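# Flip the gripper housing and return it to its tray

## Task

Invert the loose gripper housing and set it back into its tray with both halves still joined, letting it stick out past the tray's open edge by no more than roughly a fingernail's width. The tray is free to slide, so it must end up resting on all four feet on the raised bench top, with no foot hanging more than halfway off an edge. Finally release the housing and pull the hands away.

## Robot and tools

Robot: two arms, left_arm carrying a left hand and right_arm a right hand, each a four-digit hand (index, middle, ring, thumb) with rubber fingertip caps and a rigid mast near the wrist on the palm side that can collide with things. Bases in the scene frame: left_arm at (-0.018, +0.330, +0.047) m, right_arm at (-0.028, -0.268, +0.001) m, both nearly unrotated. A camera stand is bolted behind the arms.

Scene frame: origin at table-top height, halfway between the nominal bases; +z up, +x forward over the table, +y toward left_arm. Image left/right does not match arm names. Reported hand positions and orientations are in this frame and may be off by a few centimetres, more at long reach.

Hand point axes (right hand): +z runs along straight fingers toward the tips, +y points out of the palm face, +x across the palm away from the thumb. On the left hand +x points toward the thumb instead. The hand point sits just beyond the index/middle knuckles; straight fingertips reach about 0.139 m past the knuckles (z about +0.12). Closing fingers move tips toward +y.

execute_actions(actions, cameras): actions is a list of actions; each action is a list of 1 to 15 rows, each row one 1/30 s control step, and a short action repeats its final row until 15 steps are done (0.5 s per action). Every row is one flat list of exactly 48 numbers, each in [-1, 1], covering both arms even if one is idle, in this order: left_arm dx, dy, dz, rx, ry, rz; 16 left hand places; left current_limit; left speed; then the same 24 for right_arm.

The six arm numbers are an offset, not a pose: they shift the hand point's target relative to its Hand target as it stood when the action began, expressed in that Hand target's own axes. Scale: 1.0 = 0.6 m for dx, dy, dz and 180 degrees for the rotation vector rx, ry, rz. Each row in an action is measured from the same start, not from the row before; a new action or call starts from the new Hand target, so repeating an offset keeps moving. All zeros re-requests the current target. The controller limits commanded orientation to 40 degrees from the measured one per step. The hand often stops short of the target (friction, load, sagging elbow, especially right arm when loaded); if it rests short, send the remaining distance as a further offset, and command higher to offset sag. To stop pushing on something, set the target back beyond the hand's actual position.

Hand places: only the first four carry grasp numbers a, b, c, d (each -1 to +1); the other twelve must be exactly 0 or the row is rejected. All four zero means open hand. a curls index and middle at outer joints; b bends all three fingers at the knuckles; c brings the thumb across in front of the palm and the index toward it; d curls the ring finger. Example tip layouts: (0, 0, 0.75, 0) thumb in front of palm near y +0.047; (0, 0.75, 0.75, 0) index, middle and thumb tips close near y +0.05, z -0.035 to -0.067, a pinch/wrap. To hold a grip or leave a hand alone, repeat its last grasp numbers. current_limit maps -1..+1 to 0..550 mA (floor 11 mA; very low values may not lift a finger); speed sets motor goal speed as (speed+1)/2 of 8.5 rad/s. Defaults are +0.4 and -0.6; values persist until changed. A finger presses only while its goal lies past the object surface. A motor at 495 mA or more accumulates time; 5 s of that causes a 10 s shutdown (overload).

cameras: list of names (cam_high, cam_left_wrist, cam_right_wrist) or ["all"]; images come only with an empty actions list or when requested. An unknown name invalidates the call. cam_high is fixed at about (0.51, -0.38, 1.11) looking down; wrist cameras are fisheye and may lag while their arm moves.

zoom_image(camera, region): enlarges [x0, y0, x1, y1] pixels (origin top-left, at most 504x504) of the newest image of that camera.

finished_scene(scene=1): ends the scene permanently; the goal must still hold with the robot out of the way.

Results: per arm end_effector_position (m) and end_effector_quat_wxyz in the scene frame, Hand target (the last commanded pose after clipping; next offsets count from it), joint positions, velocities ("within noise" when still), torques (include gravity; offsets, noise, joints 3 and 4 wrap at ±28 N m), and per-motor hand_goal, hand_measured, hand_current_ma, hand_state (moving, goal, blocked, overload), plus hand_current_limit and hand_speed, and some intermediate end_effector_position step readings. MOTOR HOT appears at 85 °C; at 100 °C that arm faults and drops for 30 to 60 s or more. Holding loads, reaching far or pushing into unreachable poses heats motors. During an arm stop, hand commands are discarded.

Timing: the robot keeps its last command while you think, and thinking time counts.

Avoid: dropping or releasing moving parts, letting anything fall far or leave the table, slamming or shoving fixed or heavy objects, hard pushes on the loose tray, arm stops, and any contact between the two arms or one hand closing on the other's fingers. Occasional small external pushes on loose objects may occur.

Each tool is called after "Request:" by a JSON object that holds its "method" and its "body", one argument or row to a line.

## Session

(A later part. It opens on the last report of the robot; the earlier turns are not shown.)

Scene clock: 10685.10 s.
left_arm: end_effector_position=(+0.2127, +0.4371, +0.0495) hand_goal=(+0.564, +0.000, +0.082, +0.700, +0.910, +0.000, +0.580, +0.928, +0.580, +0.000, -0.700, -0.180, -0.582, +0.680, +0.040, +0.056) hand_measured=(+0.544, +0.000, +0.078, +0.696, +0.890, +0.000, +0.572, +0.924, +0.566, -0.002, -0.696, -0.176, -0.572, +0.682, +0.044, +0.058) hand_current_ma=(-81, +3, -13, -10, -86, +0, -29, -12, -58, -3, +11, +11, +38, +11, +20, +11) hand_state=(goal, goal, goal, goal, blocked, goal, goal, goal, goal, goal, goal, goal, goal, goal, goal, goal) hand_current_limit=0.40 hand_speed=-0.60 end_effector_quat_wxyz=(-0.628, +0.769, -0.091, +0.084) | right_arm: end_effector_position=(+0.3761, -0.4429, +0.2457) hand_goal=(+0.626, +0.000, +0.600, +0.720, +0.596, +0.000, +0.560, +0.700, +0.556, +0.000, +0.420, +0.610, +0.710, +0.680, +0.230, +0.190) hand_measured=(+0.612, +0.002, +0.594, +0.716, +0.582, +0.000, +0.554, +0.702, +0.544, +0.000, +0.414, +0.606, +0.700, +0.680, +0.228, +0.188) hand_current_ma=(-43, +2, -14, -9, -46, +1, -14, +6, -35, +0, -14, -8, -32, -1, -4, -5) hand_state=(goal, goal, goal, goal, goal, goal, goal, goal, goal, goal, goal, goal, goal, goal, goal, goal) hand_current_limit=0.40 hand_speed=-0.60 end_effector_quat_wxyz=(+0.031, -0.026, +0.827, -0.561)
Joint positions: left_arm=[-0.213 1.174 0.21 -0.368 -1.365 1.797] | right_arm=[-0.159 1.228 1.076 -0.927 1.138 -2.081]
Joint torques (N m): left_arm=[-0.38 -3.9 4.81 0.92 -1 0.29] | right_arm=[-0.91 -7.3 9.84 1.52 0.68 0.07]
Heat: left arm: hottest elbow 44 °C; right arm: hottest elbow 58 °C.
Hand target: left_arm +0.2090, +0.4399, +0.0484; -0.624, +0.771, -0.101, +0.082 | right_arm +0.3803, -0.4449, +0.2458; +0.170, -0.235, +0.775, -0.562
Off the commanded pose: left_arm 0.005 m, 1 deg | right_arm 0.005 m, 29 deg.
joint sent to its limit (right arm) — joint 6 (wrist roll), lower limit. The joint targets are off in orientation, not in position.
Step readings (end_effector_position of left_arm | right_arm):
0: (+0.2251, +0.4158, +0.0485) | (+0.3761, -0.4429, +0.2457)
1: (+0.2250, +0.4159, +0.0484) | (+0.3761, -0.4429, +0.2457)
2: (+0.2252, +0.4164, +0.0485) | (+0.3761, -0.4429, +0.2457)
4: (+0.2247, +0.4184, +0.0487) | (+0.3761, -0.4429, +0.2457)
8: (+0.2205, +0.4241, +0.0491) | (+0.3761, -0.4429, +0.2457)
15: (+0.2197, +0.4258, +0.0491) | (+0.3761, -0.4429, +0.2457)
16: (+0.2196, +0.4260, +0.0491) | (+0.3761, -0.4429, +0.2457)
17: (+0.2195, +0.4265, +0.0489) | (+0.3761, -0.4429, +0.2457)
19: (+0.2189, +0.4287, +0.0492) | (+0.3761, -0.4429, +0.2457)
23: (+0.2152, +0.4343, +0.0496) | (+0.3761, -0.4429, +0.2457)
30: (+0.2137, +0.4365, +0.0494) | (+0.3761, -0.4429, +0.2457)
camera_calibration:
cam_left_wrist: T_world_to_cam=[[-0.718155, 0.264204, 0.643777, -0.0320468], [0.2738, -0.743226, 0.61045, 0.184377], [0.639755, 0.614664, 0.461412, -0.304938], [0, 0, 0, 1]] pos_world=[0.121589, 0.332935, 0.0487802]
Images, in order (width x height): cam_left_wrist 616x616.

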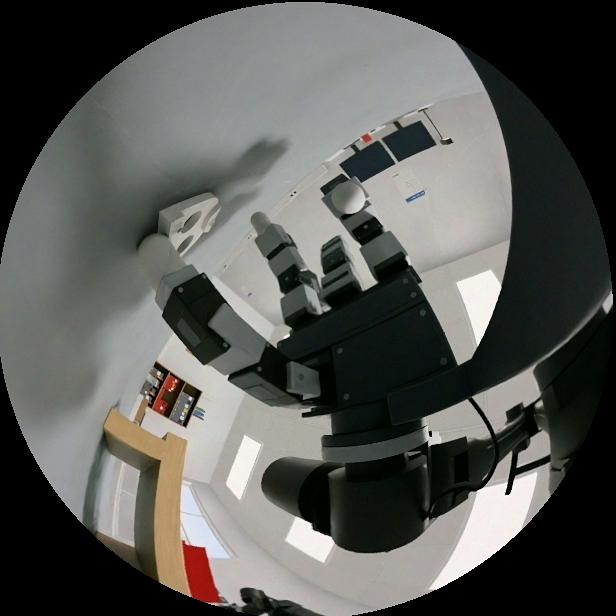

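Request:
{"method": "execute_actions", "body": {
  "actions": [
    [[0.0142,-0.0165,-0.018,0,0,0,0,0,0.76,0.8,0,0,0,0,0,0,0,0,0,0,0,0,0.4,-0.6,0,0,0,0,0,0,0,0.1,0,0.1,0,0,0,0,0,0,0,0,0,0,0,0,0.4,-0.6]],
    [[0,-0.0815,-0.0173,0,0,0,0,0,0.76,0.8,0,0,0,0,0,0,0,0,0,0,0,0,0.4,-0.6,0,0,0,0,0,0,0,0.1,0,0.1,0,0,0,0,0,0,0,0,0,0,0,0,0.4,-0.6]],
    [[0.0654,-0.0163,0.0762,0,0,0,0,0,0.76,0.8,0,0,0,0,0,0,0,0,0,0,0,0,0.4,-0.6,0,0,0,0,0,0,0,0.1,0,0.1,0,0,0,0,0,0,0,0,0,0,0,0,0.4,-0.6]],
    [[0.0654,-0.0163,0.0762,0,0,0,0,0,0.76,0.8,0,0,0,0,0,0,0,0,0,0,0,0,0.4,-0.6,0,0,0,0,0,0,0,0.1,0,0.1,0,0,0,0,0,0,0,0,0,0,0,0,0.4,-0.6]]
  ],
  "cameras": ["cam_left_wrist","cam_high"]
}}

Request:
{"method": "zoom_image", "body": {
  "camera": "cam_high",
  "region": [240, 110, 370, 210]
}}

Scene clock: 10703.00 s.
left_arm: end_effector_position=(+0.2963, +0.4947, +0.1003) hand_goal=(+0.564, +0.000, +0.082, +0.700, +0.910, +0.000, +0.580, +0.928, +0.580, +0.000, -0.700, -0.180, -0.582, +0.680, +0.040, +0.056) hand_measured=(+0.544, +0.000, +0.078, +0.696, +0.890, +0.000, +0.572, +0.924, +0.566, -0.002, -0.696, -0.176, -0.580, +0.682, +0.042, +0.058) hand_current_ma=(-79, +3, -13, -10, -84, +0, -29, -12, -57, -3, +11, +11, +5, +8, +11, +9) hand_state=(goal, goal, goal, goal, blocked, goal, goal, goal, goal, goal, goal, goal, goal, goal, goal, goal) hand_current_limit=0.40 hand_speed=-0.60 end_effector_quat_wxyz=(-0.623, +0.782, -0.030, +0.010) | right_arm: end_effector_position=(+0.3761, -0.4429, +0.2457) hand_goal=(+0.626, +0.000, +0.600, +0.720, +0.596, +0.000, +0.560, +0.700, +0.556, +0.000, +0.420, +0.610, +0.710, +0.680, +0.230, +0.190) hand_measured=(+0.612, +0.002, +0.594, +0.716, +0.582, +0.000, +0.554, +0.702, +0.544, +0.000, +0.414, +0.606, +0.700, +0.680, +0.228, +0.188) hand_current_ma=(-43, +2, -14, -9, -46, +1, -14, +6, -35, +0, -14, -8, -32, -1, -4, -5) hand_state=(goal, goal, goal, goal, goal, goal, goal, goal, goal, goal, goal, goal, goal, goal, goal, goal) hand_current_limit=0.40 hand_speed=-0.60 end_effector_quat_wxyz=(+0.031, -0.026, +0.827, -0.561)
Joint positions: left_arm=[0.047 1.296 0.507 -0.326 -1.318 2.061] | right_arm=[-0.159 1.228 1.076 -0.927 1.138 -2.081]
Joint torques (N m): left_arm=[-0.21 -5.77 9.98 1.4 -0.92 0.2] | right_arm=[-0.85 -7.3 9.78 1.55 0.68 0.08]
Heat: left arm: hottest elbow 44 °C; right arm: hottest elbow 58 °C.
Hand target: left_arm +0.3148, +0.4997, +0.1103; -0.624, +0.771, -0.101, +0.082 | right_arm +0.3803, -0.4449, +0.2458; +0.170, -0.235, +0.775, -0.562
Off the commanded pose: left_arm 0.022 m, 12 deg | right_arm 0.005 m, 29 deg.
joint sent to its limit (left arm) — joint 6 (wrist roll), upper limit. The joint targets are off in orientation, not in position.
joint sent to its limit (right arm) — joint 6 (wrist roll), lower limit. The joint targets are off in orientation, not in position.
Step readings (end_effector_position of left_arm | right_arm):
0: (+0.2127, +0.4371, +0.0495) | (+0.3761, -0.4429, +0.2457)
1: (+0.2128, +0.4370, +0.0495) | (+0.3761, -0.4429, +0.2457)
2: (+0.2122, +0.4369, +0.0494) | (+0.3761, -0.4429, +0.2457)
4: (+0.2096, +0.4368, +0.0499) | (+0.3761, -0.4429, +0.2457)
8: (+0.2048, +0.4360, +0.0518) | (+0.3761, -0.4429, +0.2457)
15: (+0.1984, +0.4359, +0.0507) | (+0.3761, -0.4429, +0.2457)
16: (+0.1979, +0.4360, +0.0508) | (+0.3761, -0.4429, +0.2457)
17: (+0.1970, +0.4362, +0.0519) | (+0.3761, -0.4429, +0.2457)
19: (+0.1973, +0.4368, +0.0588) | (+0.3761, -0.4429, +0.2457)
23: (+0.2063, +0.4365, +0.0825) | (+0.3761, -0.4429, +0.2457)
30: (+0.2033, +0.4366, +0.0950) | (+0.3761, -0.4429, +0.2457)
31: (+0.2021, +0.4367, +0.0948) | (+0.3761, -0.4429, +0.2457)
32: (+0.2024, +0.4375, +0.0949) | (+0.3761, -0.4429, +0.2457)
34: (+0.2083, +0.4414, +0.0970) | (+0.3761, -0.4429, +0.2457)
38: (+0.2311, +0.4514, +0.1052) | (+0.3761, -0.4429, +0.2457)
45: (+0.2496, +0.4598, +0.1042) | (+0.3761, -0.4429, +0.2457)
46: (+0.2504, +0.4607, +0.1038) | (+0.3761, -0.4429, +0.2457)
47: (+0.2518, +0.4626, +0.1034) | (+0.3761, -0.4429, +0.2457)
49: (+0.2578, +0.4698, +0.1029) | (+0.3761, -0.4429, +0.2457)
53: (+0.2819, +0.4853, +0.1047) | (+0.3761, -0.4429, +0.2457)
60: (+0.2975, +0.4940, +0.1028) | (+0.3761, -0.4429, +0.2457)
camera_calibration:
cam_left_wrist: T_world_to_cam=[[-0.729696, 0.141265, 0.66902, 0.0418464], [0.431585, -0.663747, 0.61088, 0.0871311], [0.530356, 0.734496, 0.423366, -0.440286], [0, 0, 0, 1]] pos_world=[0.226439, 0.37531, 0.105179]
Images, in order (width x height): cam_high 672x504, cam_left_wrist 616x616.

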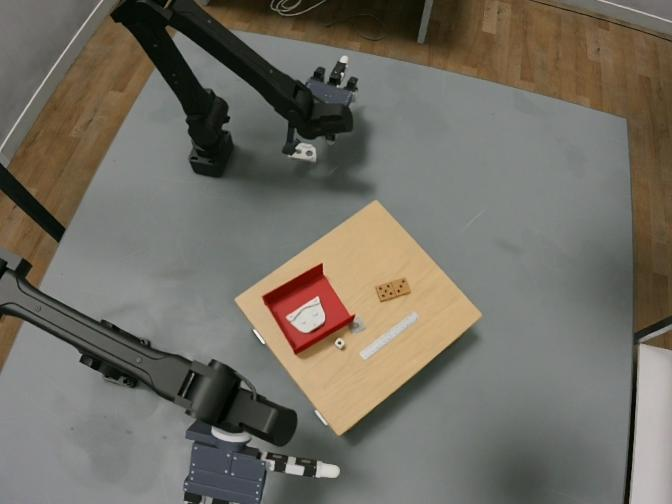

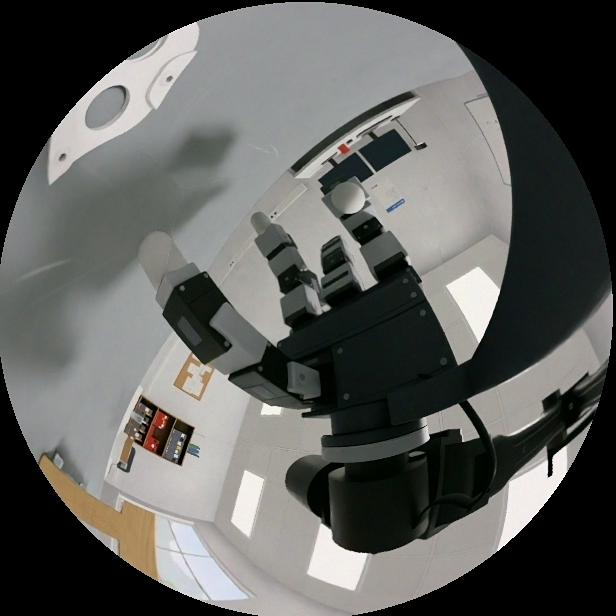

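Scaled by 3.877 from the camera's 672x504 image, which has a finer 960x720 frame.

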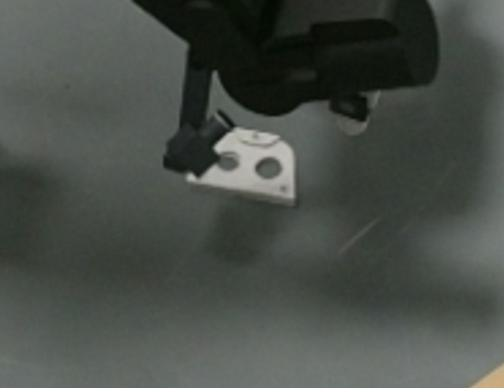

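Request:
{"method": "execute_actions", "body": {
  "actions": [
    [[-0.0568,0.0195,-0.052,-0.019,-0.0583,-0.0021,0.44,0.06,0.76,0.7,0,0,0,0,0,0,0,0,0,0,0,0,0.4,-0.6,0,0,0,0,0,0,0,0.1,0,0.1,0,0,0,0,0,0,0,0,0,0,0,0,0.4,-0.6]],
    [[-0.0653,0.0222,-0.0395,-0.019,-0.0583,-0.0021,0.44,0.06,0.76,0.7,0,0,0,0,0,0,0,0,0,0,0,0,0.4,-0.6,0,0,0,0,0,0,0,0.1,0,0.1,0,0,0,0,0,0,0,0,0,0,0,0,0.4,-0.6]],
    [[0,0,0,0,0,0,0.44,0.06,0.76,0.7,0,0,0,0,0,0,0,0,0,0,0,0,0.4,-0.6,0,0,0,0,0,0,0,0.1,0,0.1,0,0,0,0,0,0,0,0,0,0,0,0,0.4,-0.6]]
  ],
  "cameras": ["cam_left_wrist"]
}}

Request:
{"method": "zoom_image", "body": {
  "camera": "cam_left_wrist",
  "region": [60, 100, 320, 300]
}}

Scene clock: 10734.33 s.
left_arm: end_effector_position=(+0.2162, +0.4565, +0.0944) hand_goal=(+0.518, +0.000, -0.286, +0.294, +0.676, +0.000, -0.136, +0.290, +0.580, +0.000, -0.540, -0.102, -0.538, +0.680, +0.040, +0.002) hand_measured=(+0.512, +0.000, -0.284, +0.298, +0.670, +0.000, -0.134, +0.294, +0.566, -0.002, -0.542, -0.104, -0.538, +0.682, +0.042, +0.004) hand_current_ma=(-23, +3, +9, +11, -25, +0, +7, +11, -56, -3, -6, -7, -2, +8, +8, +11) hand_state=(goal, goal, goal, goal, goal, goal, goal, goal, goal, goal, goal, goal, goal, goal, goal, goal) hand_current_limit=0.40 hand_speed=-0.60 end_effector_quat_wxyz=(-0.581, +0.811, +0.003, -0.070) | right_arm: end_effector_position=(+0.3761, -0.4429, +0.2457) hand_goal=(+0.626, +0.000, +0.600, +0.720, +0.596, +0.000, +0.560, +0.700, +0.556, +0.000, +0.420, +0.610, +0.710, +0.680, +0.230, +0.190) hand_measured=(+0.612, +0.002, +0.594, +0.716, +0.582, +0.000, +0.554, +0.702, +0.544, +0.000, +0.414, +0.606, +0.700, +0.680, +0.228, +0.188) hand_current_ma=(-43, +2, -14, -9, -46, +1, -14, +6, -35, +0, -14, -8, -32, -1, -4, -5) hand_state=(goal, goal, goal, goal, goal, goal, goal, goal, goal, goal, goal, goal, goal, goal, goal, goal) hand_current_limit=0.40 hand_speed=-0.60 end_effector_quat_wxyz=(+0.031, -0.026, +0.827, -0.561)
Joint positions: left_arm=[-0.056 1.325 0.564 -1.275 -1.212 1.194] | right_arm=[-0.159 1.228 1.076 -0.927 1.138 -2.081]
Joint torques (N m): left_arm=[-1.79 -5.25 8.38 -0.88 -0.85 -0.18] | right_arm=[-0.79 -7.71 9.78 1.57 0.67 0.06]
Heat: left arm: hottest elbow 50 °C; right arm: hottest elbow 58 °C.
Hand target: left_arm +0.2321, +0.4535, +0.1004; -0.584, +0.809, +0.014, -0.061 | right_arm +0.3803, -0.4449, +0.2458; +0.170, -0.235, +0.775, -0.562
Off the commanded pose: left_arm 0.017 m, 2 deg | right_arm 0.005 m, 29 deg.
joint sent to its limit (right arm) — joint 6 (wrist roll), lower limit. The joint targets are off in orientation, not in position.
Step readings (end_effector_position of left_arm | right_arm):
0: (+0.2963, +0.4947, +0.1002) | (+0.3761, -0.4429, +0.2457)
1: (+0.2964, +0.4945, +0.1001) | (+0.3761, -0.4429, +0.2457)
2: (+0.2957, +0.4938, +0.0995) | (+0.3761, -0.4429, +0.2457)
4: (+0.2920, +0.4904, +0.0989) | (+0.3761, -0.4429, +0.2457)
8: (+0.2773, +0.4840, +0.1015) | (+0.3761, -0.4429, +0.2457)
15: (+0.2685, +0.4798, +0.1017) | (+0.3761, -0.4429, +0.2457)
16: (+0.2676, +0.4794, +0.1013) | (+0.3761, -0.4429, +0.2457)
17: (+0.2648, +0.4777, +0.1001) | (+0.3761, -0.4429, +0.2457)
19: (+0.2550, +0.4723, +0.0977) | (+0.3761, -0.4429, +0.2457)
23: (+0.2314, +0.4622, +0.0947) | (+0.3761, -0.4429, +0.2457)
30: (+0.2056, +0.4575, +0.0892) | (+0.3761, -0.4429, +0.2457)
31: (+0.2050, +0.4572, +0.0891) | (+0.3761, -0.4429, +0.2457)
32: (+0.2053, +0.4570, +0.0893) | (+0.3761, -0.4429, +0.2457)
34: (+0.2070, +0.4567, +0.0900) | (+0.3761, -0.4429, +0.2457)
38: (+0.2115, +0.4564, +0.0927) | (+0.3761, -0.4429, +0.2457)
45: (+0.2127, +0.4561, +0.0932) | (+0.3761, -0.4429, +0.2457)
camera_calibration:
cam_left_wrist: T_world_to_cam=[[-0.687103, 0.101018, 0.719503, -0.0028939], [0.57596, -0.527932, 0.624145, 0.00550559], [0.442899, 0.843257, 0.304561, -0.386784], [0, 0, 0, 1]] pos_world=[0.166147, 0.329357, 0.116445]
Images, in order (width x height): cam_left_wrist 616x616.

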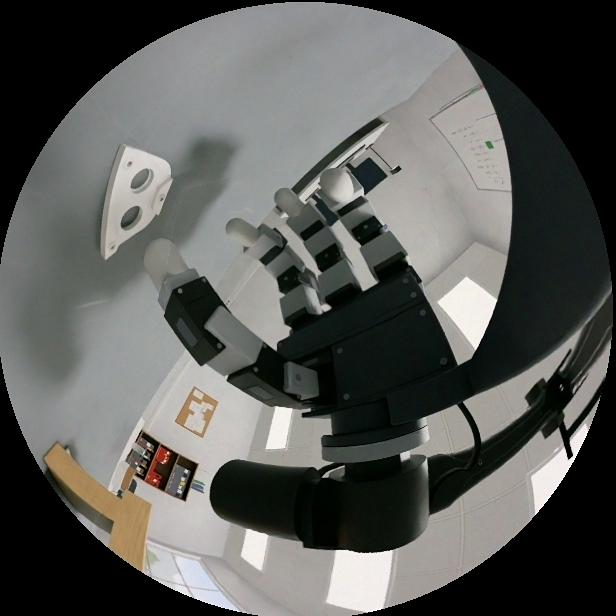

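Scaled by 1.938 from the camera's 616x616 image, which has a finer 880x880 frame.

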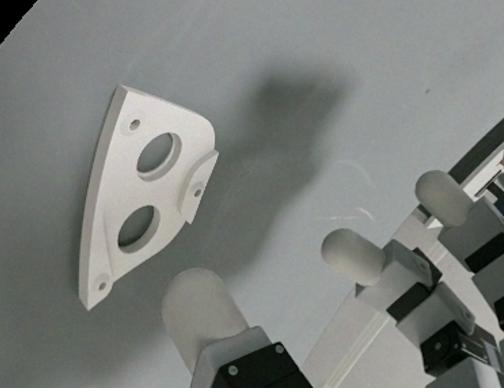

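Request:
{"method": "execute_actions", "body": {
  "actions": [
    [[0.008,0.0667,-0.0175,0,0,0,0.44,0.06,0.76,0.7,0,0,0,0,0,0,0,0,0,0,0,0,0.4,-0.6,0,0,0,0,0,0,0,0.1,0,0.1,0,0,0,0,0,0,0,0,0,0,0,0,0.4,-0.6]]
  ],
  "cameras": ["cam_left_wrist"]
}}

Request:
{"method": "zoom_image", "body": {
  "camera": "cam_left_wrist",
  "region": [60, 100, 320, 300]
}}

Scene clock: 10754.00 s.
left_arm: end_effector_position=(+0.2244, +0.4347, +0.0629) hand_goal=(+0.518, +0.000, -0.286, +0.294, +0.676, +0.000, -0.136, +0.290, +0.580, +0.000, -0.540, -0.102, -0.538, +0.680, +0.040, +0.002) hand_measured=(+0.512, +0.000, -0.284, +0.298, +0.670, +0.000, -0.134, +0.294, +0.568, -0.002, -0.542, -0.104, -0.538, +0.682, +0.042, +0.004) hand_current_ma=(-23, +3, +9, +11, -25, +0, +6, +10, -51, -3, -6, -7, -2, +8, +7, +10) hand_state=(goal, goal, goal, goal, goal, goal, goal, goal, goal, goal, goal, goal, goal, goal, goal, goal) hand_current_limit=0.40 hand_speed=-0.60 end_effector_quat_wxyz=(-0.583, +0.809, +0.009, -0.068) | right_arm: end_effector_position=(+0.3761, -0.4429, +0.2457) hand_goal=(+0.626, +0.000, +0.600, +0.720, +0.596, +0.000, +0.560, +0.700, +0.556, +0.000, +0.420, +0.610, +0.710, +0.680, +0.230, +0.190) hand_measured=(+0.612, +0.002, +0.594, +0.716, +0.582, +0.000, +0.554, +0.702, +0.544, +0.000, +0.414, +0.606, +0.700, +0.680, +0.228, +0.188) hand_current_ma=(-43, +2, -14, -9, -46, +1, -14, +6, -35, +0, -14, -8, -32, -1, -4, -5) hand_state=(goal, goal, goal, goal, goal, goal, goal, goal, goal, goal, goal, goal, goal, goal, goal, goal) hand_current_limit=0.40 hand_speed=-0.60 end_effector_quat_wxyz=(+0.031, -0.026, +0.827, -0.561)
Joint positions: left_arm=[-0.145 1.496 0.582 -1.325 -1.165 0.966] | right_arm=[-0.159 1.228 1.076 -0.927 1.138 -2.081]
Joint torques (N m): left_arm=[-1.61 -6.42 6.28 -1.47 -0.68 -0.22] | right_arm=[-0.91 -7.59 9.83 1.58 0.67 0.07]
Heat: left arm: hottest elbow 50 °C; right arm: hottest elbow 58 °C.
Hand target: left_arm +0.2361, +0.4314, +0.0652; -0.584, +0.809, +0.014, -0.061 | right_arm +0.3803, -0.4449, +0.2458; +0.170, -0.235, +0.775, -0.562
Off the commanded pose: left_arm 0.012 m, 1 deg | right_arm 0.005 m, 29 deg.
joint sent to its limit (right arm) — joint 6 (wrist roll), lower limit. The joint targets are off in orientation, not in position.
Step readings (end_effector_position of left_arm | right_arm):
0: (+0.2162, +0.4565, +0.0944) | (+0.3761, -0.4429, +0.2457)
1: (+0.2163, +0.4563, +0.0941) | (+0.3761, -0.4429, +0.2457)
2: (+0.2164, +0.4546, +0.0923) | (+0.3761, -0.4429, +0.2457)
4: (+0.2175, +0.4480, +0.0852) | (+0.3761, -0.4429, +0.2457)
8: (+0.2168, +0.4357, +0.0663) | (+0.3761, -0.4429, +0.2457)
15: (+0.2193, +0.4345, +0.0611) | (+0.3761, -0.4429, +0.2457)
camera_calibration:
cam_left_wrist: T_world_to_cam=[[-0.694856, 0.0916817, 0.713281, 0.033735], [0.573978, -0.52686, 0.626871, 0.00874083], [0.433272, 0.844993, 0.313469, -0.361706], [0, 0, 0, 1]] pos_world=[0.175141, 0.307151, 0.0838417]
Images, in order (width x height): cam_left_wrist 616x616.

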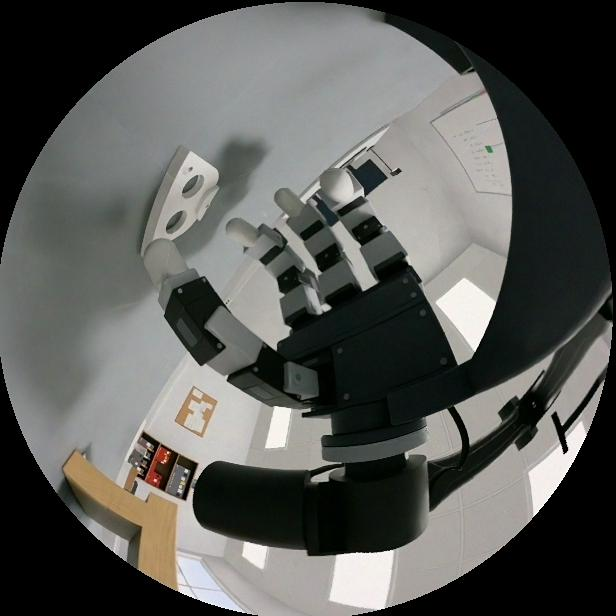

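Scaled by 1.938 from the camera's 616x616 image, which has a finer 880x880 frame.

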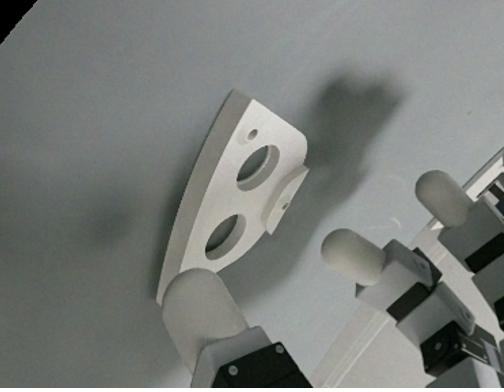

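Request:
{"method": "execute_actions", "body": {
  "actions": [
    [[-0.0045,0.0257,0.009,0,0,0,0.44,0.06,0.76,0.7,0,0,0,0,0,0,0,0,0,0,0,0,0.4,-0.6,0,0,0,0,0,0,0,0.1,0,0.1,0,0,0,0,0,0,0,0,0,0,0,0,0.4,-0.6]]
  ],
  "cameras": ["cam_left_wrist"]
}}

Request:
{"method": "zoom_image", "body": {
  "camera": "cam_left_wrist",
  "region": [60, 100, 320, 300]
}}

Scene clock: 10770.97 s.
left_arm: end_effector_position=(+0.2260, +0.4337, +0.0510) hand_goal=(+0.518, +0.000, -0.286, +0.294, +0.676, +0.000, -0.136, +0.290, +0.580, +0.000, -0.540, -0.102, -0.538, +0.680, +0.040, +0.002) hand_measured=(+0.512, +0.000, -0.284, +0.298, +0.670, +0.000, -0.134, +0.294, +0.568, -0.002, -0.542, -0.104, -0.538, +0.682, +0.042, +0.004) hand_current_ma=(-23, +3, +9, +11, -25, +0, +6, +10, -51, -3, -6, -7, -2, +8, +7, +10) hand_state=(goal, goal, goal, goal, goal, goal, goal, goal, goal, goal, goal, goal, goal, goal, goal, goal) hand_current_limit=0.40 hand_speed=-0.60 end_effector_quat_wxyz=(-0.584, +0.809, +0.009, -0.070) | right_arm: end_effector_position=(+0.3761, -0.4429, +0.2457) hand_goal=(+0.626, +0.000, +0.600, +0.720, +0.596, +0.000, +0.560, +0.700, +0.556, +0.000, +0.420, +0.610, +0.710, +0.680, +0.230, +0.190) hand_measured=(+0.612, +0.002, +0.594, +0.716, +0.582, +0.000, +0.554, +0.702, +0.544, +0.000, +0.414, +0.606, +0.700, +0.680, +0.228, +0.188) hand_current_ma=(-43, +2, -14, -9, -46, +1, -14, +6, -35, +0, -14, -8, -32, -1, -4, -5) hand_state=(goal, goal, goal, goal, goal, goal, goal, goal, goal, goal, goal, goal, goal, goal, goal, goal) hand_current_limit=0.40 hand_speed=-0.60 end_effector_quat_wxyz=(+0.031, -0.026, +0.827, -0.561)
Joint positions: left_arm=[-0.149 1.544 0.582 -1.294 -1.162 0.951] | right_arm=[-0.159 1.228 1.076 -0.927 1.138 -2.081]
Joint torques (N m): left_arm=[-1.73 -7.18 4.45 -0.4 -0.74 -0.12] | right_arm=[-1.08 -7.65 9.8 1.5 0.66 0.08]
Heat: left arm: hottest elbow 47 °C; right arm: hottest elbow 58 °C.
Hand target: left_arm +0.2320, +0.4314, +0.0492; -0.584, +0.809, +0.014, -0.061 | right_arm +0.3803, -0.4449, +0.2458; +0.170, -0.235, +0.775, -0.562
Off the commanded pose: left_arm 0.007 m, 1 deg | right_arm 0.005 m, 29 deg.
joint sent to its limit (right arm) — joint 6 (wrist roll), lower limit. The joint targets are off in orientation, not in position.
Step readings (end_effector_position of left_arm | right_arm):
0: (+0.2244, +0.4347, +0.0629) | (+0.3761, -0.4429, +0.2457)
1: (+0.2244, +0.4347, +0.0629) | (+0.3761, -0.4429, +0.2457)
2: (+0.2243, +0.4347, +0.0626) | (+0.3761, -0.4429, +0.2457)
4: (+0.2246, +0.4343, +0.0601) | (+0.3761, -0.4429, +0.2457)
8: (+0.2250, +0.4338, +0.0533) | (+0.3761, -0.4429, +0.2457)
15: (+0.2258, +0.4338, +0.0511) | (+0.3761, -0.4429, +0.2457)
camera_calibration:
cam_left_wrist: T_world_to_cam=[[-0.693046, 0.0884567, 0.715446, 0.0443706], [0.576939, -0.526995, 0.624033, 0.0142638], [0.432236, 0.845252, 0.314198, -0.357713], [0, 0, 0, 1]] pos_world=[0.177138, 0.30595, 0.0717468]
Images, in order (width x height): cam_left_wrist 616x616.

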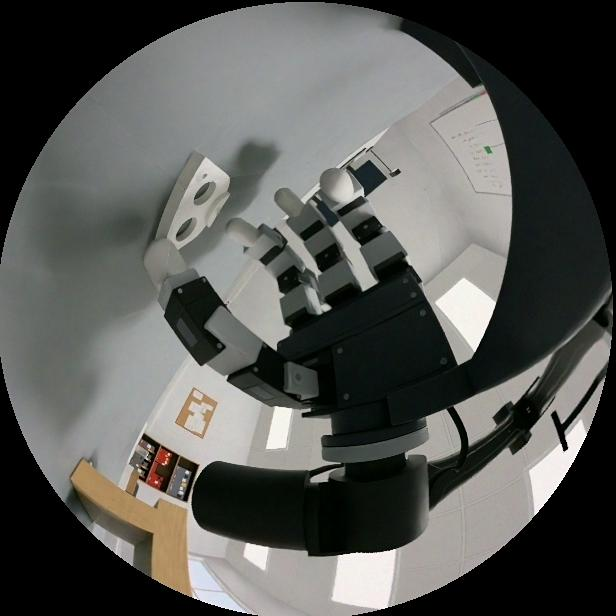

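Scaled by 1.938 from the camera's 616x616 image, which has a finer 880x880 frame.

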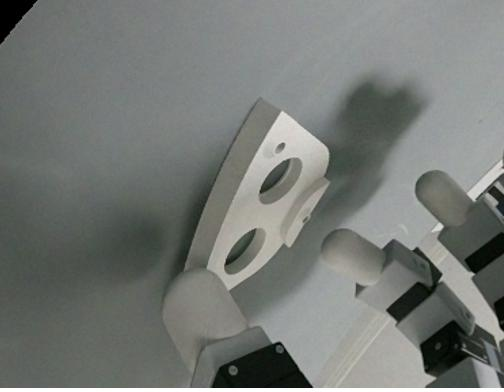

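Request:
{"method": "execute_actions", "body": {
  "actions": [
    [[-0.0148,0.0083,0.0055,-0.0018,-0.021,-0.0069,0.44,0.1,0.76,0.7,0,0,0,0,0,0,0,0,0,0,0,0,0.4,-0.6,0,0,0,0,0,0,0,0.1,0,0.1,0,0,0,0,0,0,0,0,0,0,0,0,0.4,-0.6]]
  ],
  "cameras": ["cam_left_wrist"]
}}

Request:
{"method": "zoom_image", "body": {
  "camera": "cam_left_wrist",
  "region": [60, 100, 320, 300]
}}

Scene clock: 10790.60 s.
left_arm: end_effector_position=(+0.2168, +0.4333, +0.0438) hand_goal=(+0.464, +0.000, -0.274, +0.302, +0.606, +0.000, -0.144, +0.290, +0.520, +0.000, -0.540, -0.094, -0.538, +0.680, +0.040, +0.010) hand_measured=(+0.460, +0.000, -0.276, +0.300, +0.600, +0.000, -0.142, +0.294, +0.516, -0.002, -0.542, -0.096, -0.538, +0.682, +0.042, +0.008) hand_current_ma=(-15, +3, -9, -7, -18, +0, +8, +10, -13, -3, -6, -7, -2, +8, +7, -7) hand_state=(goal, goal, goal, goal, goal, goal, goal, goal, goal, goal, goal, goal, goal, goal, goal, goal) hand_current_limit=0.40 hand_speed=-0.60 end_effector_quat_wxyz=(-0.581, +0.809, +0.039, -0.082) | right_arm: end_effector_position=(+0.3761, -0.4429, +0.2457) hand_goal=(+0.626, +0.000, +0.600, +0.720, +0.596, +0.000, +0.560, +0.700, +0.556, +0.000, +0.420, +0.610, +0.710, +0.680, +0.230, +0.190) hand_measured=(+0.612, +0.002, +0.594, +0.716, +0.582, +0.000, +0.554, +0.702, +0.544, +0.000, +0.414, +0.606, +0.700, +0.680, +0.228, +0.188) hand_current_ma=(-43, +2, -14, -9, -46, +1, -14, +6, -35, +0, -14, -8, -32, -1, -4, -5) hand_state=(goal, goal, goal, goal, goal, goal, goal, goal, goal, goal, goal, goal, goal, goal, goal, goal) hand_current_limit=0.40 hand_speed=-0.60 end_effector_quat_wxyz=(+0.031, -0.026, +0.827, -0.561)
Joint positions: left_arm=[-0.149 1.584 0.582 -1.342 -1.12 0.838] | right_arm=[-0.159 1.228 1.076 -0.927 1.138 -2.081]
Joint torques (N m): left_arm=[-0.85 -6.77 4.94 -1.59 -0.57 -0.1] | right_arm=[-0.67 -7.41 9.85 1.5 0.68 0.09]
Heat: left arm: hottest elbow 45 °C; right arm: hottest elbow 58 °C.
Hand target: left_arm +0.2226, +0.4321, +0.0442; -0.582, +0.808, +0.043, -0.082 | right_arm +0.3803, -0.4449, +0.2458; +0.170, -0.235, +0.775, -0.562
Off the commanded pose: left_arm 0.006 m, 0 deg | right_arm 0.005 m, 29 deg.
joint sent to its limit (right arm) — joint 6 (wrist roll), lower limit. The joint targets are off in orientation, not in position.
Step readings (end_effector_position of left_arm | right_arm):
0: (+0.2261, +0.4337, +0.0510) | (+0.3761, -0.4429, +0.2457)
1: (+0.2261, +0.4336, +0.0509) | (+0.3761, -0.4429, +0.2457)
2: (+0.2259, +0.4332, +0.0503) | (+0.3761, -0.4429, +0.2457)
4: (+0.2235, +0.4319, +0.0479) | (+0.3761, -0.4429, +0.2457)
8: (+0.2182, +0.4320, +0.0443) | (+0.3761, -0.4429, +0.2457)
15: (+0.2163, +0.4329, +0.0434) | (+0.3761, -0.4429, +0.2457)
camera_calibration:
cam_left_wrist: T_world_to_cam=[[-0.707249, 0.0457707, 0.705481, 0.0652211], [0.600194, -0.488453, 0.633388, 0.0017278], [0.373585, 0.871389, 0.317986, -0.349818], [0, 0, 0, 1]] pos_world=[0.175777, 0.302686, 0.0641307]
Images, in order (width x height): cam_left_wrist 616x616.

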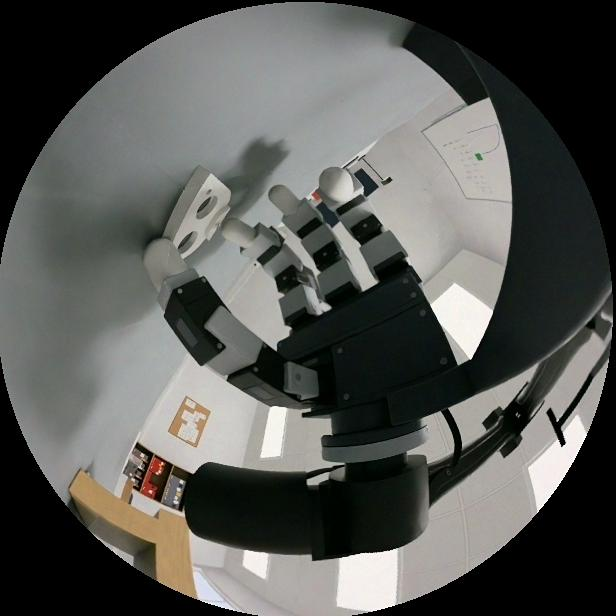

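Scaled by 1.938 from the camera's 616x616 image, which has a finer 880x880 frame.

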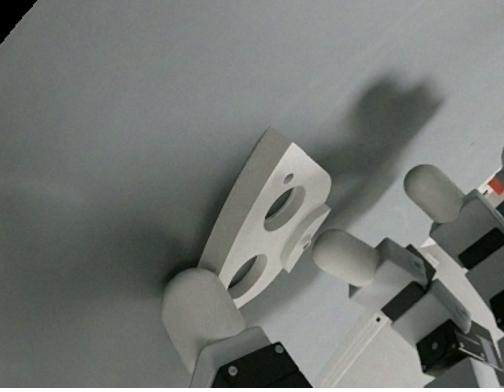

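Request:
{"method": "execute_actions", "body": {
  "actions": [
    [[0,0,0,0,0,0,0.38,0.16,0.76,0.7,0,0,0,0,0,0,0,0,0,0,0,0,0.4,-0.6,0,0,0,0,0,0,0,0.1,0,0.1,0,0,0,0,0,0,0,0,0,0,0,0,0.4,-0.6]],
    [[0,0,0,0,0,0,0.38,0.21,0.76,0.7,0,0,0,0,0,0,0,0,0,0,0,0,0.4,-0.6,0,0,0,0,0,0,0,0.1,0,0.1,0,0,0,0,0,0,0,0,0,0,0,0,0.4,-0.6]]
  ],
  "cameras": ["cam_left_wrist"]
}}

Request:
{"method": "zoom_image", "body": {
  "camera": "cam_left_wrist",
  "region": [60, 100, 320, 300]
}}

Scene clock: 10810.30 s.
left_arm: end_effector_position=(+0.2164, +0.4340, +0.0448) hand_goal=(+0.308, +0.000, -0.186, +0.382, +0.428, +0.000, -0.070, +0.378, +0.348, +0.000, -0.540, -0.066, -0.544, +0.680, +0.040, +0.042) hand_measured=(+0.348, +0.000, -0.186, +0.378, +0.424, +0.000, -0.068, +0.376, +0.346, -0.002, -0.542, -0.068, -0.540, +0.682, +0.042, +0.040) hand_current_ma=(+178, +1, +2, -14, -14, +0, +7, -9, -7, -3, -4, -7, +12, +8, +7, -8) hand_state=(blocked, goal, goal, goal, goal, goal, goal, goal, goal, goal, goal, goal, goal, goal, goal, goal) hand_current_limit=0.40 hand_speed=-0.60 end_effector_quat_wxyz=(-0.583, +0.807, +0.040, -0.082) | right_arm: end_effector_position=(+0.3761, -0.4429, +0.2457) hand_goal=(+0.626, +0.000, +0.600, +0.720, +0.596, +0.000, +0.560, +0.700, +0.556, +0.000, +0.420, +0.610, +0.710, +0.680, +0.230, +0.190) hand_measured=(+0.612, +0.002, +0.594, +0.716, +0.582, +0.000, +0.554, +0.702, +0.544, +0.000, +0.414, +0.606, +0.700, +0.680, +0.228, +0.188) hand_current_ma=(-43, +2, -14, -9, -46, +1, -14, +6, -35, +0, -14, -8, -32, -1, -4, -5) hand_state=(goal, goal, goal, goal, goal, goal, goal, goal, goal, goal, goal, goal, goal, goal, goal, goal) hand_current_limit=0.40 hand_speed=-0.60 end_effector_quat_wxyz=(+0.031, -0.026, +0.827, -0.561)
Joint positions: left_arm=[-0.149 1.585 0.582 -1.351 -1.123 0.828] | right_arm=[-0.159 1.228 1.076 -0.927 1.138 -2.081]
Joint torques (N m): left_arm=[-1.55 -5.77 4.78 -1.21 -0.44 0] | right_arm=[-0.97 -7.59 9.8 1.54 0.68 0.08]
Heat: left arm: hottest elbow 44 °C; right arm: hottest elbow 58 °C.
Hand target: left_arm +0.2226, +0.4321, +0.0442; -0.582, +0.808, +0.042, -0.082 | right_arm +0.3803, -0.4449, +0.2458; +0.170, -0.235, +0.775, -0.562
Off the commanded pose: left_arm 0.006 m, 0 deg | right_arm 0.005 m, 29 deg.
joint sent to its limit (right arm) — joint 6 (wrist roll), lower limit. The joint targets are off in orientation, not in position.
Step readings (end_effector_position of left_arm | right_arm):
0: (+0.2169, +0.4333, +0.0438) | (+0.3761, -0.4429, +0.2457)
1: (+0.2169, +0.4333, +0.0438) | (+0.3761, -0.4429, +0.2457)
2: (+0.2168, +0.4333, +0.0438) | (+0.3761, -0.4429, +0.2457)
4: (+0.2166, +0.4332, +0.0437) | (+0.3761, -0.4429, +0.2457)
8: (+0.2165, +0.4333, +0.0439) | (+0.3761, -0.4429, +0.2457)
15: (+0.2165, +0.4333, +0.0439) | (+0.3761, -0.4429, +0.2457)
16: (+0.2165, +0.4333, +0.0439) | (+0.3761, -0.4429, +0.2457)
17: (+0.2165, +0.4335, +0.0441) | (+0.3761, -0.4429, +0.2457)
19: (+0.2165, +0.4339, +0.0447) | (+0.3761, -0.4429, +0.2457)
23: (+0.2164, +0.4340, +0.0448) | (+0.3761, -0.4429, +0.2457)
30: (+0.2165, +0.4340, +0.0448) | (+0.3761, -0.4429, +0.2457)
camera_calibration:
cam_left_wrist: T_world_to_cam=[[-0.70841, 0.0412144, 0.704597, 0.0664801], [0.59976, -0.491123, 0.631733, 0.00294186], [0.37208, 0.870115, 0.323197, -0.350048], [0, 0, 0, 1]] pos_world=[0.175577, 0.303287, 0.0644343]
Images, in order (width x height): cam_left_wrist 616x616.

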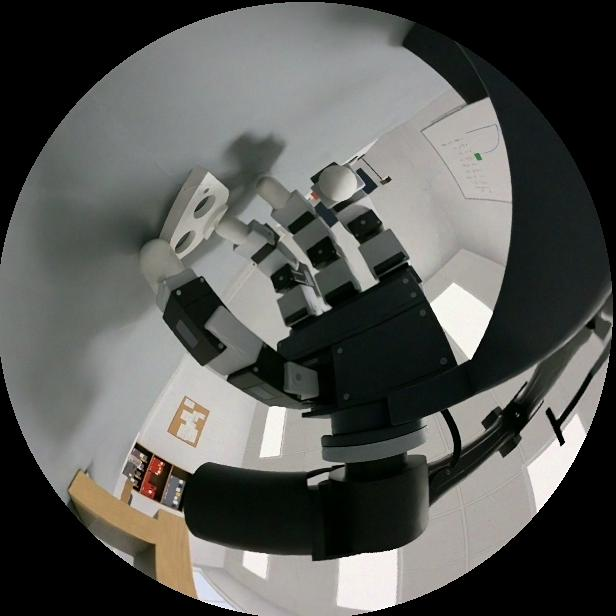

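Scaled by 1.938 from the camera's 616x616 image, which has a finer 880x880 frame.

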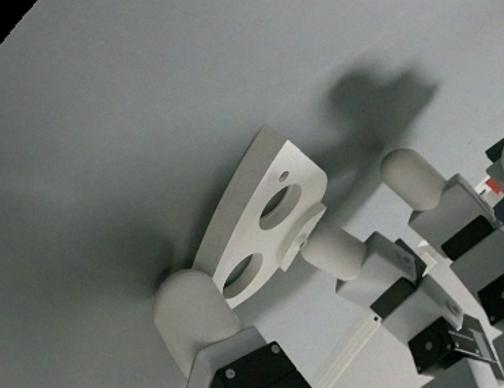

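Request:
{"method": "execute_actions", "body": {
  "actions": [
    [[0,-0.0031,0.0095,0,0,0,0.38,0.21,0.76,0.7,0,0,0,0,0,0,0,0,0,0,0,0,0.4,-0.6,0,0,0,0,0,0,0,0.1,0,0.1,0,0,0,0,0,0,0,0,0,0,0,0,0.4,-0.6]],
    [[0,0,0.003,0,0,0,0.38,0.25,0.76,0.7,0,0,0,0,0,0,0,0,0,0,0,0,0.4,-0.6,0,0,0,0,0,0,0,0.1,0,0.1,0,0,0,0,0,0,0,0,0,0,0,0,0.4,-0.6]]
  ],
  "cameras": ["cam_left_wrist"]
}}

Request:
{"method": "zoom_image", "body": {
  "camera": "cam_left_wrist",
  "region": [60, 100, 320, 300]
}}

Scene clock: 10819.50 s.
left_arm: end_effector_position=(+0.2169, +0.4404, +0.0455) hand_goal=(+0.254, +0.000, -0.174, +0.390, +0.358, +0.000, -0.078, +0.378, +0.288, +0.000, -0.540, -0.058, -0.544, +0.680, +0.040, +0.050) hand_measured=(+0.296, -0.012, -0.174, +0.386, +0.354, +0.000, -0.074, +0.376, +0.286, -0.002, -0.542, -0.060, -0.540, +0.682, +0.042, +0.048) hand_current_ma=(+185, -40, -2, -16, -12, +0, +10, -9, -5, -3, -4, -7, +11, +8, +7, -4) hand_state=(blocked, goal, goal, goal, goal, goal, goal, goal, goal, goal, goal, goal, goal, goal, goal, goal) hand_current_limit=0.40 hand_speed=-0.60 end_effector_quat_wxyz=(-0.587, +0.805, +0.039, -0.084) | right_arm: end_effector_position=(+0.3761, -0.4429, +0.2457) hand_goal=(+0.626, +0.000, +0.600, +0.720, +0.596, +0.000, +0.560, +0.700, +0.556, +0.000, +0.420, +0.610, +0.710, +0.680, +0.230, +0.190) hand_measured=(+0.612, +0.002, +0.594, +0.716, +0.582, +0.000, +0.554, +0.702, +0.544, +0.000, +0.414, +0.606, +0.700, +0.680, +0.228, +0.188) hand_current_ma=(-43, +2, -14, -9, -46, +1, -14, +6, -35, +0, -14, -8, -32, -1, -4, -5) hand_state=(goal, goal, goal, goal, goal, goal, goal, goal, goal, goal, goal, goal, goal, goal, goal, goal) hand_current_limit=0.40 hand_speed=-0.60 end_effector_quat_wxyz=(+0.031, -0.026, +0.827, -0.561)
Joint positions: left_arm=[-0.128 1.585 0.582 -1.338 -1.143 0.848] | right_arm=[-0.159 1.228 1.076 -0.927 1.138 -2.081]
Joint torques (N m): left_arm=[-0.97 -7.36 4.07 -0.32 -0.45 0.25] | right_arm=[-0.79 -7.65 9.77 1.51 0.68 0.06]
Heat: left arm: hottest elbow 43 °C; right arm: hottest elbow 58 °C.
Hand target: left_arm +0.2213, +0.4397, +0.0436; -0.582, +0.808, +0.043, -0.082 | right_arm +0.3803, -0.4449, +0.2458; +0.170, -0.235, +0.775, -0.562
Off the commanded pose: left_arm 0.005 m, 1 deg | right_arm 0.005 m, 29 deg.
joint sent to its limit (right arm) — joint 6 (wrist roll), lower limit. The joint targets are off in orientation, not in position.
Step readings (end_effector_position of left_arm | right_arm):
0: (+0.2164, +0.4340, +0.0448) | (+0.3761, -0.4429, +0.2457)
1: (+0.2165, +0.4341, +0.0449) | (+0.3761, -0.4429, +0.2457)
2: (+0.2167, +0.4342, +0.0450) | (+0.3761, -0.4429, +0.2457)
4: (+0.2167, +0.4350, +0.0453) | (+0.3761, -0.4429, +0.2457)
8: (+0.2166, +0.4372, +0.0453) | (+0.3761, -0.4429, +0.2457)
15: (+0.2167, +0.4378, +0.0452) | (+0.3761, -0.4429, +0.2457)
16: (+0.2167, +0.4377, +0.0452) | (+0.3761, -0.4429, +0.2457)
17: (+0.2169, +0.4382, +0.0454) | (+0.3761, -0.4429, +0.2457)
19: (+0.2169, +0.4391, +0.0456) | (+0.3761, -0.4429, +0.2457)
23: (+0.2168, +0.4403, +0.0456) | (+0.3761, -0.4429, +0.2457)
30: (+0.2169, +0.4405, +0.0456) | (+0.3761, -0.4429, +0.2457)
camera_calibration:
cam_left_wrist: T_world_to_cam=[[-0.704952, 0.0339811, 0.70844, 0.0683028], [0.603427, -0.496166, 0.624255, 0.00714356], [0.372717, 0.867563, 0.329268, -0.355322], [0, 0, 0, 1]] pos_world=[0.176274, 0.309488, 0.0641484]
Images, in order (width x height): cam_left_wrist 616x616.

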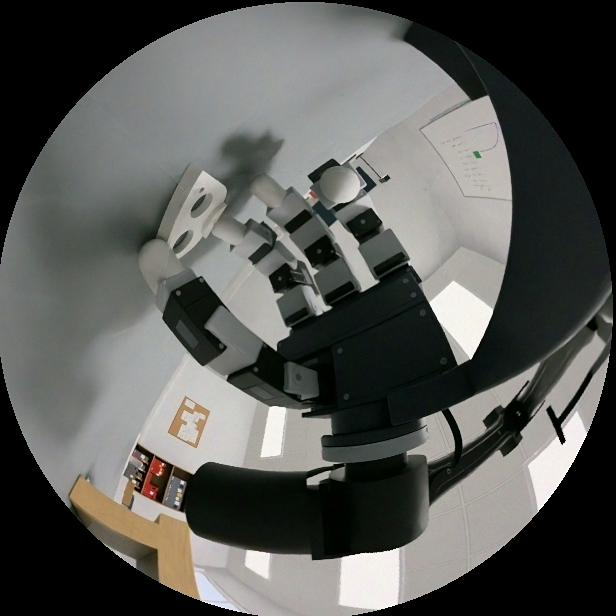

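Scaled by 1.938 from the camera's 616x616 image, which has a finer 880x880 frame.

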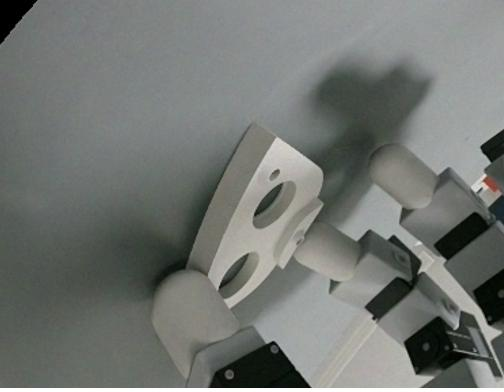

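Request:
{"method": "execute_actions", "body": {
  "actions": [
    [[0,-0.0031,0.0095,0,0,0,0.38,0.27,0.76,0.7,0,0,0,0,0,0,0,0,0,0,0,0,0.4,-0.6,0,0,0,0,0,0,0,0.1,0,0.1,0,0,0,0,0,0,0,0,0,0,0,0,0.4,-0.6]],
    [[0,0,0.003,0,0,0,0.38,0.3,0.76,0.7,0,0,0,0,0,0,0,0,0,0,0,0,0.4,-0.6,0,0,0,0,0,0,0,0.1,0,0.1,0,0,0,0,0,0,0,0,0,0,0,0,0.4,-0.6]]
  ],
  "cameras": ["cam_left_wrist"]
}}

Request:
{"method": "zoom_image", "body": {
  "camera": "cam_left_wrist",
  "region": [60, 100, 320, 300]
}}

Scene clock: 10825.10 s.
left_arm: end_effector_position=(+0.2173, +0.4477, +0.0458) hand_goal=(+0.188, +0.000, -0.160, +0.400, +0.270, +0.000, -0.088, +0.378, +0.214, +0.000, -0.540, -0.048, -0.544, +0.680, +0.040, +0.060) hand_measured=(+0.248, -0.024, -0.170, +0.386, +0.268, +0.000, -0.084, +0.376, +0.214, -0.002, -0.542, -0.050, -0.542, +0.682, +0.048, +0.062) hand_current_ma=(+270, -85, -38, -54, -8, +0, +12, -9, -3, -3, -3, -7, +6, +8, +43, +12) hand_state=(blocked, blocked, goal, goal, goal, goal, goal, goal, goal, goal, goal, goal, goal, goal, goal, goal) hand_current_limit=0.40 hand_speed=-0.60 end_effector_quat_wxyz=(-0.587, +0.804, +0.036, -0.087) | right_arm: end_effector_position=(+0.3761, -0.4429, +0.2457) hand_goal=(+0.626, +0.000, +0.600, +0.720, +0.596, +0.000, +0.560, +0.700, +0.556, +0.000, +0.420, +0.610, +0.710, +0.680, +0.230, +0.190) hand_measured=(+0.612, +0.002, +0.594, +0.716, +0.582, +0.000, +0.554, +0.702, +0.544, +0.000, +0.414, +0.606, +0.700, +0.680, +0.228, +0.188) hand_current_ma=(-43, +2, -14, -9, -46, +1, -14, +6, -35, +0, -14, -8, -32, -1, -4, -5) hand_state=(goal, goal, goal, goal, goal, goal, goal, goal, goal, goal, goal, goal, goal, goal, goal, goal) hand_current_limit=0.40 hand_speed=-0.60 end_effector_quat_wxyz=(+0.031, -0.026, +0.827, -0.561)
Joint positions: left_arm=[-0.098 1.572 0.578 -1.3 -1.164 0.908] | right_arm=[-0.159 1.228 1.076 -0.927 1.138 -2.081]
Joint torques (N m): left_arm=[-0.91 -8.53 3.48 0.23 -0.42 0.16] | right_arm=[-0.85 -7.53 9.83 1.57 0.66 0.08]
Heat: left arm: hottest elbow 43 °C; right arm: hottest elbow 58 °C.
Hand target: left_arm +0.2199, +0.4472, +0.0430; -0.582, +0.808, +0.042, -0.082 | right_arm +0.3803, -0.4449, +0.2458; +0.170, -0.235, +0.775, -0.562
Off the commanded pose: left_arm 0.004 m, 1 deg | right_arm 0.005 m, 29 deg.
joint sent to its limit (right arm) — joint 6 (wrist roll), lower limit. The joint targets are off in orientation, not in position.
Step readings (end_effector_position of left_arm | right_arm):
0: (+0.2169, +0.4404, +0.0455) | (+0.3761, -0.4429, +0.2457)
1: (+0.2170, +0.4405, +0.0456) | (+0.3761, -0.4429, +0.2457)
2: (+0.2174, +0.4410, +0.0457) | (+0.3761, -0.4429, +0.2457)
4: (+0.2177, +0.4430, +0.0457) | (+0.3761, -0.4429, +0.2457)
8: (+0.2175, +0.4457, +0.0456) | (+0.3761, -0.4429, +0.2457)
15: (+0.2177, +0.4459, +0.0457) | (+0.3761, -0.4429, +0.2457)
16: (+0.2175, +0.4459, +0.0456) | (+0.3761, -0.4429, +0.2457)
17: (+0.2176, +0.4463, +0.0457) | (+0.3761, -0.4429, +0.2457)
19: (+0.2176, +0.4470, +0.0458) | (+0.3761, -0.4429, +0.2457)
23: (+0.2173, +0.4476, +0.0458) | (+0.3761, -0.4429, +0.2457)
30: (+0.2174, +0.4477, +0.0458) | (+0.3761, -0.4429, +0.2457)
camera_calibration:
cam_left_wrist: T_world_to_cam=[[-0.699256, 0.0360571, 0.713962, 0.0657415], [0.606997, -0.497614, 0.619625, 0.0104448], [0.377619, 0.866649, 0.326073, -0.362388], [0, 0, 0, 1]] pos_world=[0.176475, 0.31689, 0.0647562]
Images, in order (width x height): cam_left_wrist 616x616.

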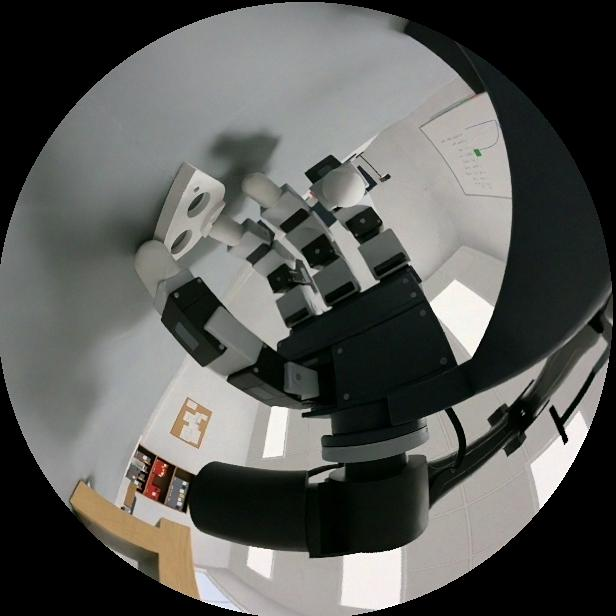

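Scaled by 1.938 from the camera's 616x616 image, which has a finer 880x880 frame.

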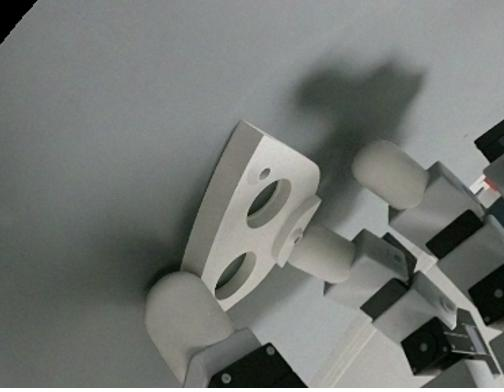

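Request:
{"method": "execute_actions", "body": {
  "actions": [
    [[0,-0.0045,0.003,0,0,0,0.38,0.33,0.76,0.7,0,0,0,0,0,0,0,0,0,0,0,0,0.5,-0.6,0,0,0,0,0,0,0,0.1,0,0.1,0,0,0,0,0,0,0,0,0,0,0,0,0.4,-0.6]],
    [[0,-0.004,0.001,0,0,0,0.38,0.36,0.76,0.7,0,0,0,0,0,0,0,0,0,0,0,0,0.5,-0.6,0,0,0,0,0,0,0,0.1,0,0.1,0,0,0,0,0,0,0,0,0,0,0,0,0.4,-0.6]]
  ],
  "cameras": ["cam_left_wrist"]
}}

Request:
{"method": "zoom_image", "body": {
  "camera": "cam_left_wrist",
  "region": [60, 100, 320, 300]
}}

Scene clock: 10832.70 s.
left_arm: end_effector_position=(+0.2173, +0.4513, +0.0480) hand_goal=(+0.106, +0.000, -0.142, +0.412, +0.166, +0.000, -0.100, +0.378, +0.124, +0.000, -0.540, -0.036, -0.544, +0.680, +0.040, +0.072) hand_measured=(+0.192, -0.026, -0.134, +0.410, +0.164, +0.000, -0.096, +0.376, +0.124, -0.002, -0.540, -0.038, -0.542, +0.682, +0.058, +0.080) hand_current_ma=(+411, -89, +31, -4, -5, +0, +15, -9, +0, -3, -2, -7, +6, +8, +95, +44) hand_state=(blocked, blocked, goal, goal, goal, goal, goal, goal, goal, goal, goal, goal, goal, goal, goal, goal) hand_current_limit=0.50 hand_speed=-0.60 end_effector_quat_wxyz=(-0.586, +0.805, +0.037, -0.086) | right_arm: end_effector_position=(+0.3761, -0.4429, +0.2457) hand_goal=(+0.626, +0.000, +0.600, +0.720, +0.596, +0.000, +0.560, +0.700, +0.556, +0.000, +0.420, +0.610, +0.710, +0.680, +0.230, +0.190) hand_measured=(+0.612, +0.002, +0.594, +0.716, +0.582, +0.000, +0.554, +0.702, +0.544, +0.000, +0.414, +0.606, +0.700, +0.680, +0.228, +0.188) hand_current_ma=(-43, +2, -14, -9, -46, +1, -14, +6, -35, +0, -14, -8, -32, -1, -4, -5) hand_state=(goal, goal, goal, goal, goal, goal, goal, goal, goal, goal, goal, goal, goal, goal, goal, goal) hand_current_limit=0.40 hand_speed=-0.60 end_effector_quat_wxyz=(+0.031, -0.026, +0.827, -0.561)
Joint positions: left_arm=[-0.083 1.556 0.575 -1.284 -1.172 0.937] | right_arm=[-0.159 1.228 1.076 -0.927 1.138 -2.081]
Joint torques (N m): left_arm=[-0.67 -8.7 3.84 0.09 -0.53 0.18] | right_arm=[-0.97 -7.24 9.77 1.55 0.67 0.05]
Heat: left arm: hottest elbow 43 °C; right arm: hottest elbow 58 °C.
Hand target: left_arm +0.2197, +0.4512, +0.0472; -0.582, +0.808, +0.043, -0.082 | right_arm +0.3803, -0.4449, +0.2458; +0.170, -0.235, +0.775, -0.562
Off the commanded pose: left_arm 0.003 m, 1 deg | right_arm 0.005 m, 29 deg.
joint sent to its limit (right arm) — joint 6 (wrist roll), lower limit. The joint targets are off in orientation, not in position.
Step readings (end_effector_position of left_arm | right_arm):
0: (+0.2174, +0.4477, +0.0458) | (+0.3761, -0.4429, +0.2457)
1: (+0.2174, +0.4478, +0.0458) | (+0.3761, -0.4429, +0.2457)
2: (+0.2176, +0.4481, +0.0460) | (+0.3761, -0.4429, +0.2457)
4: (+0.2174, +0.4490, +0.0465) | (+0.3761, -0.4429, +0.2457)
8: (+0.2171, +0.4501, +0.0467) | (+0.3761, -0.4429, +0.2457)
15: (+0.2173, +0.4501, +0.0468) | (+0.3761, -0.4429, +0.2457)
16: (+0.2171, +0.4501, +0.0467) | (+0.3761, -0.4429, +0.2457)
17: (+0.2172, +0.4503, +0.0469) | (+0.3761, -0.4429, +0.2457)
19: (+0.2172, +0.4508, +0.0475) | (+0.3761, -0.4429, +0.2457)
23: (+0.2172, +0.4513, +0.0479) | (+0.3761, -0.4429, +0.2457)
30: (+0.2172, +0.4513, +0.0480) | (+0.3761, -0.4429, +0.2457)
camera_calibration:
cam_left_wrist: T_world_to_cam=[[-0.700583, 0.0358857, 0.712668, 0.0644158], [0.606946, -0.495219, 0.62159, 0.00973924], [0.375233, 0.868027, 0.325161, -0.366321], [0, 0, 0, 1]] pos_world=[0.176673, 0.320488, 0.0671526]
Images, in order (width x height): cam_left_wrist 616x616.

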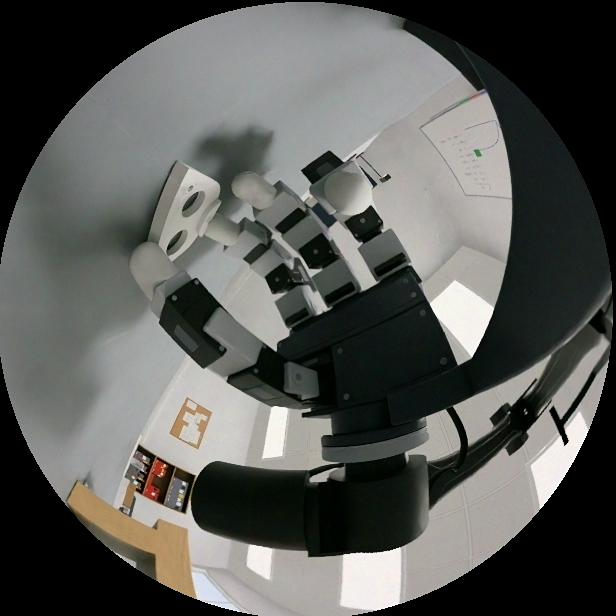

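Scaled by 1.938 from the camera's 616x616 image, which has a finer 880x880 frame.

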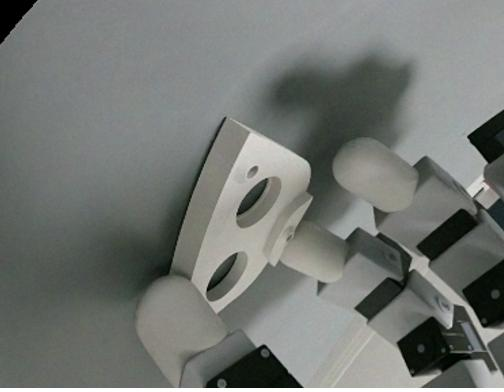

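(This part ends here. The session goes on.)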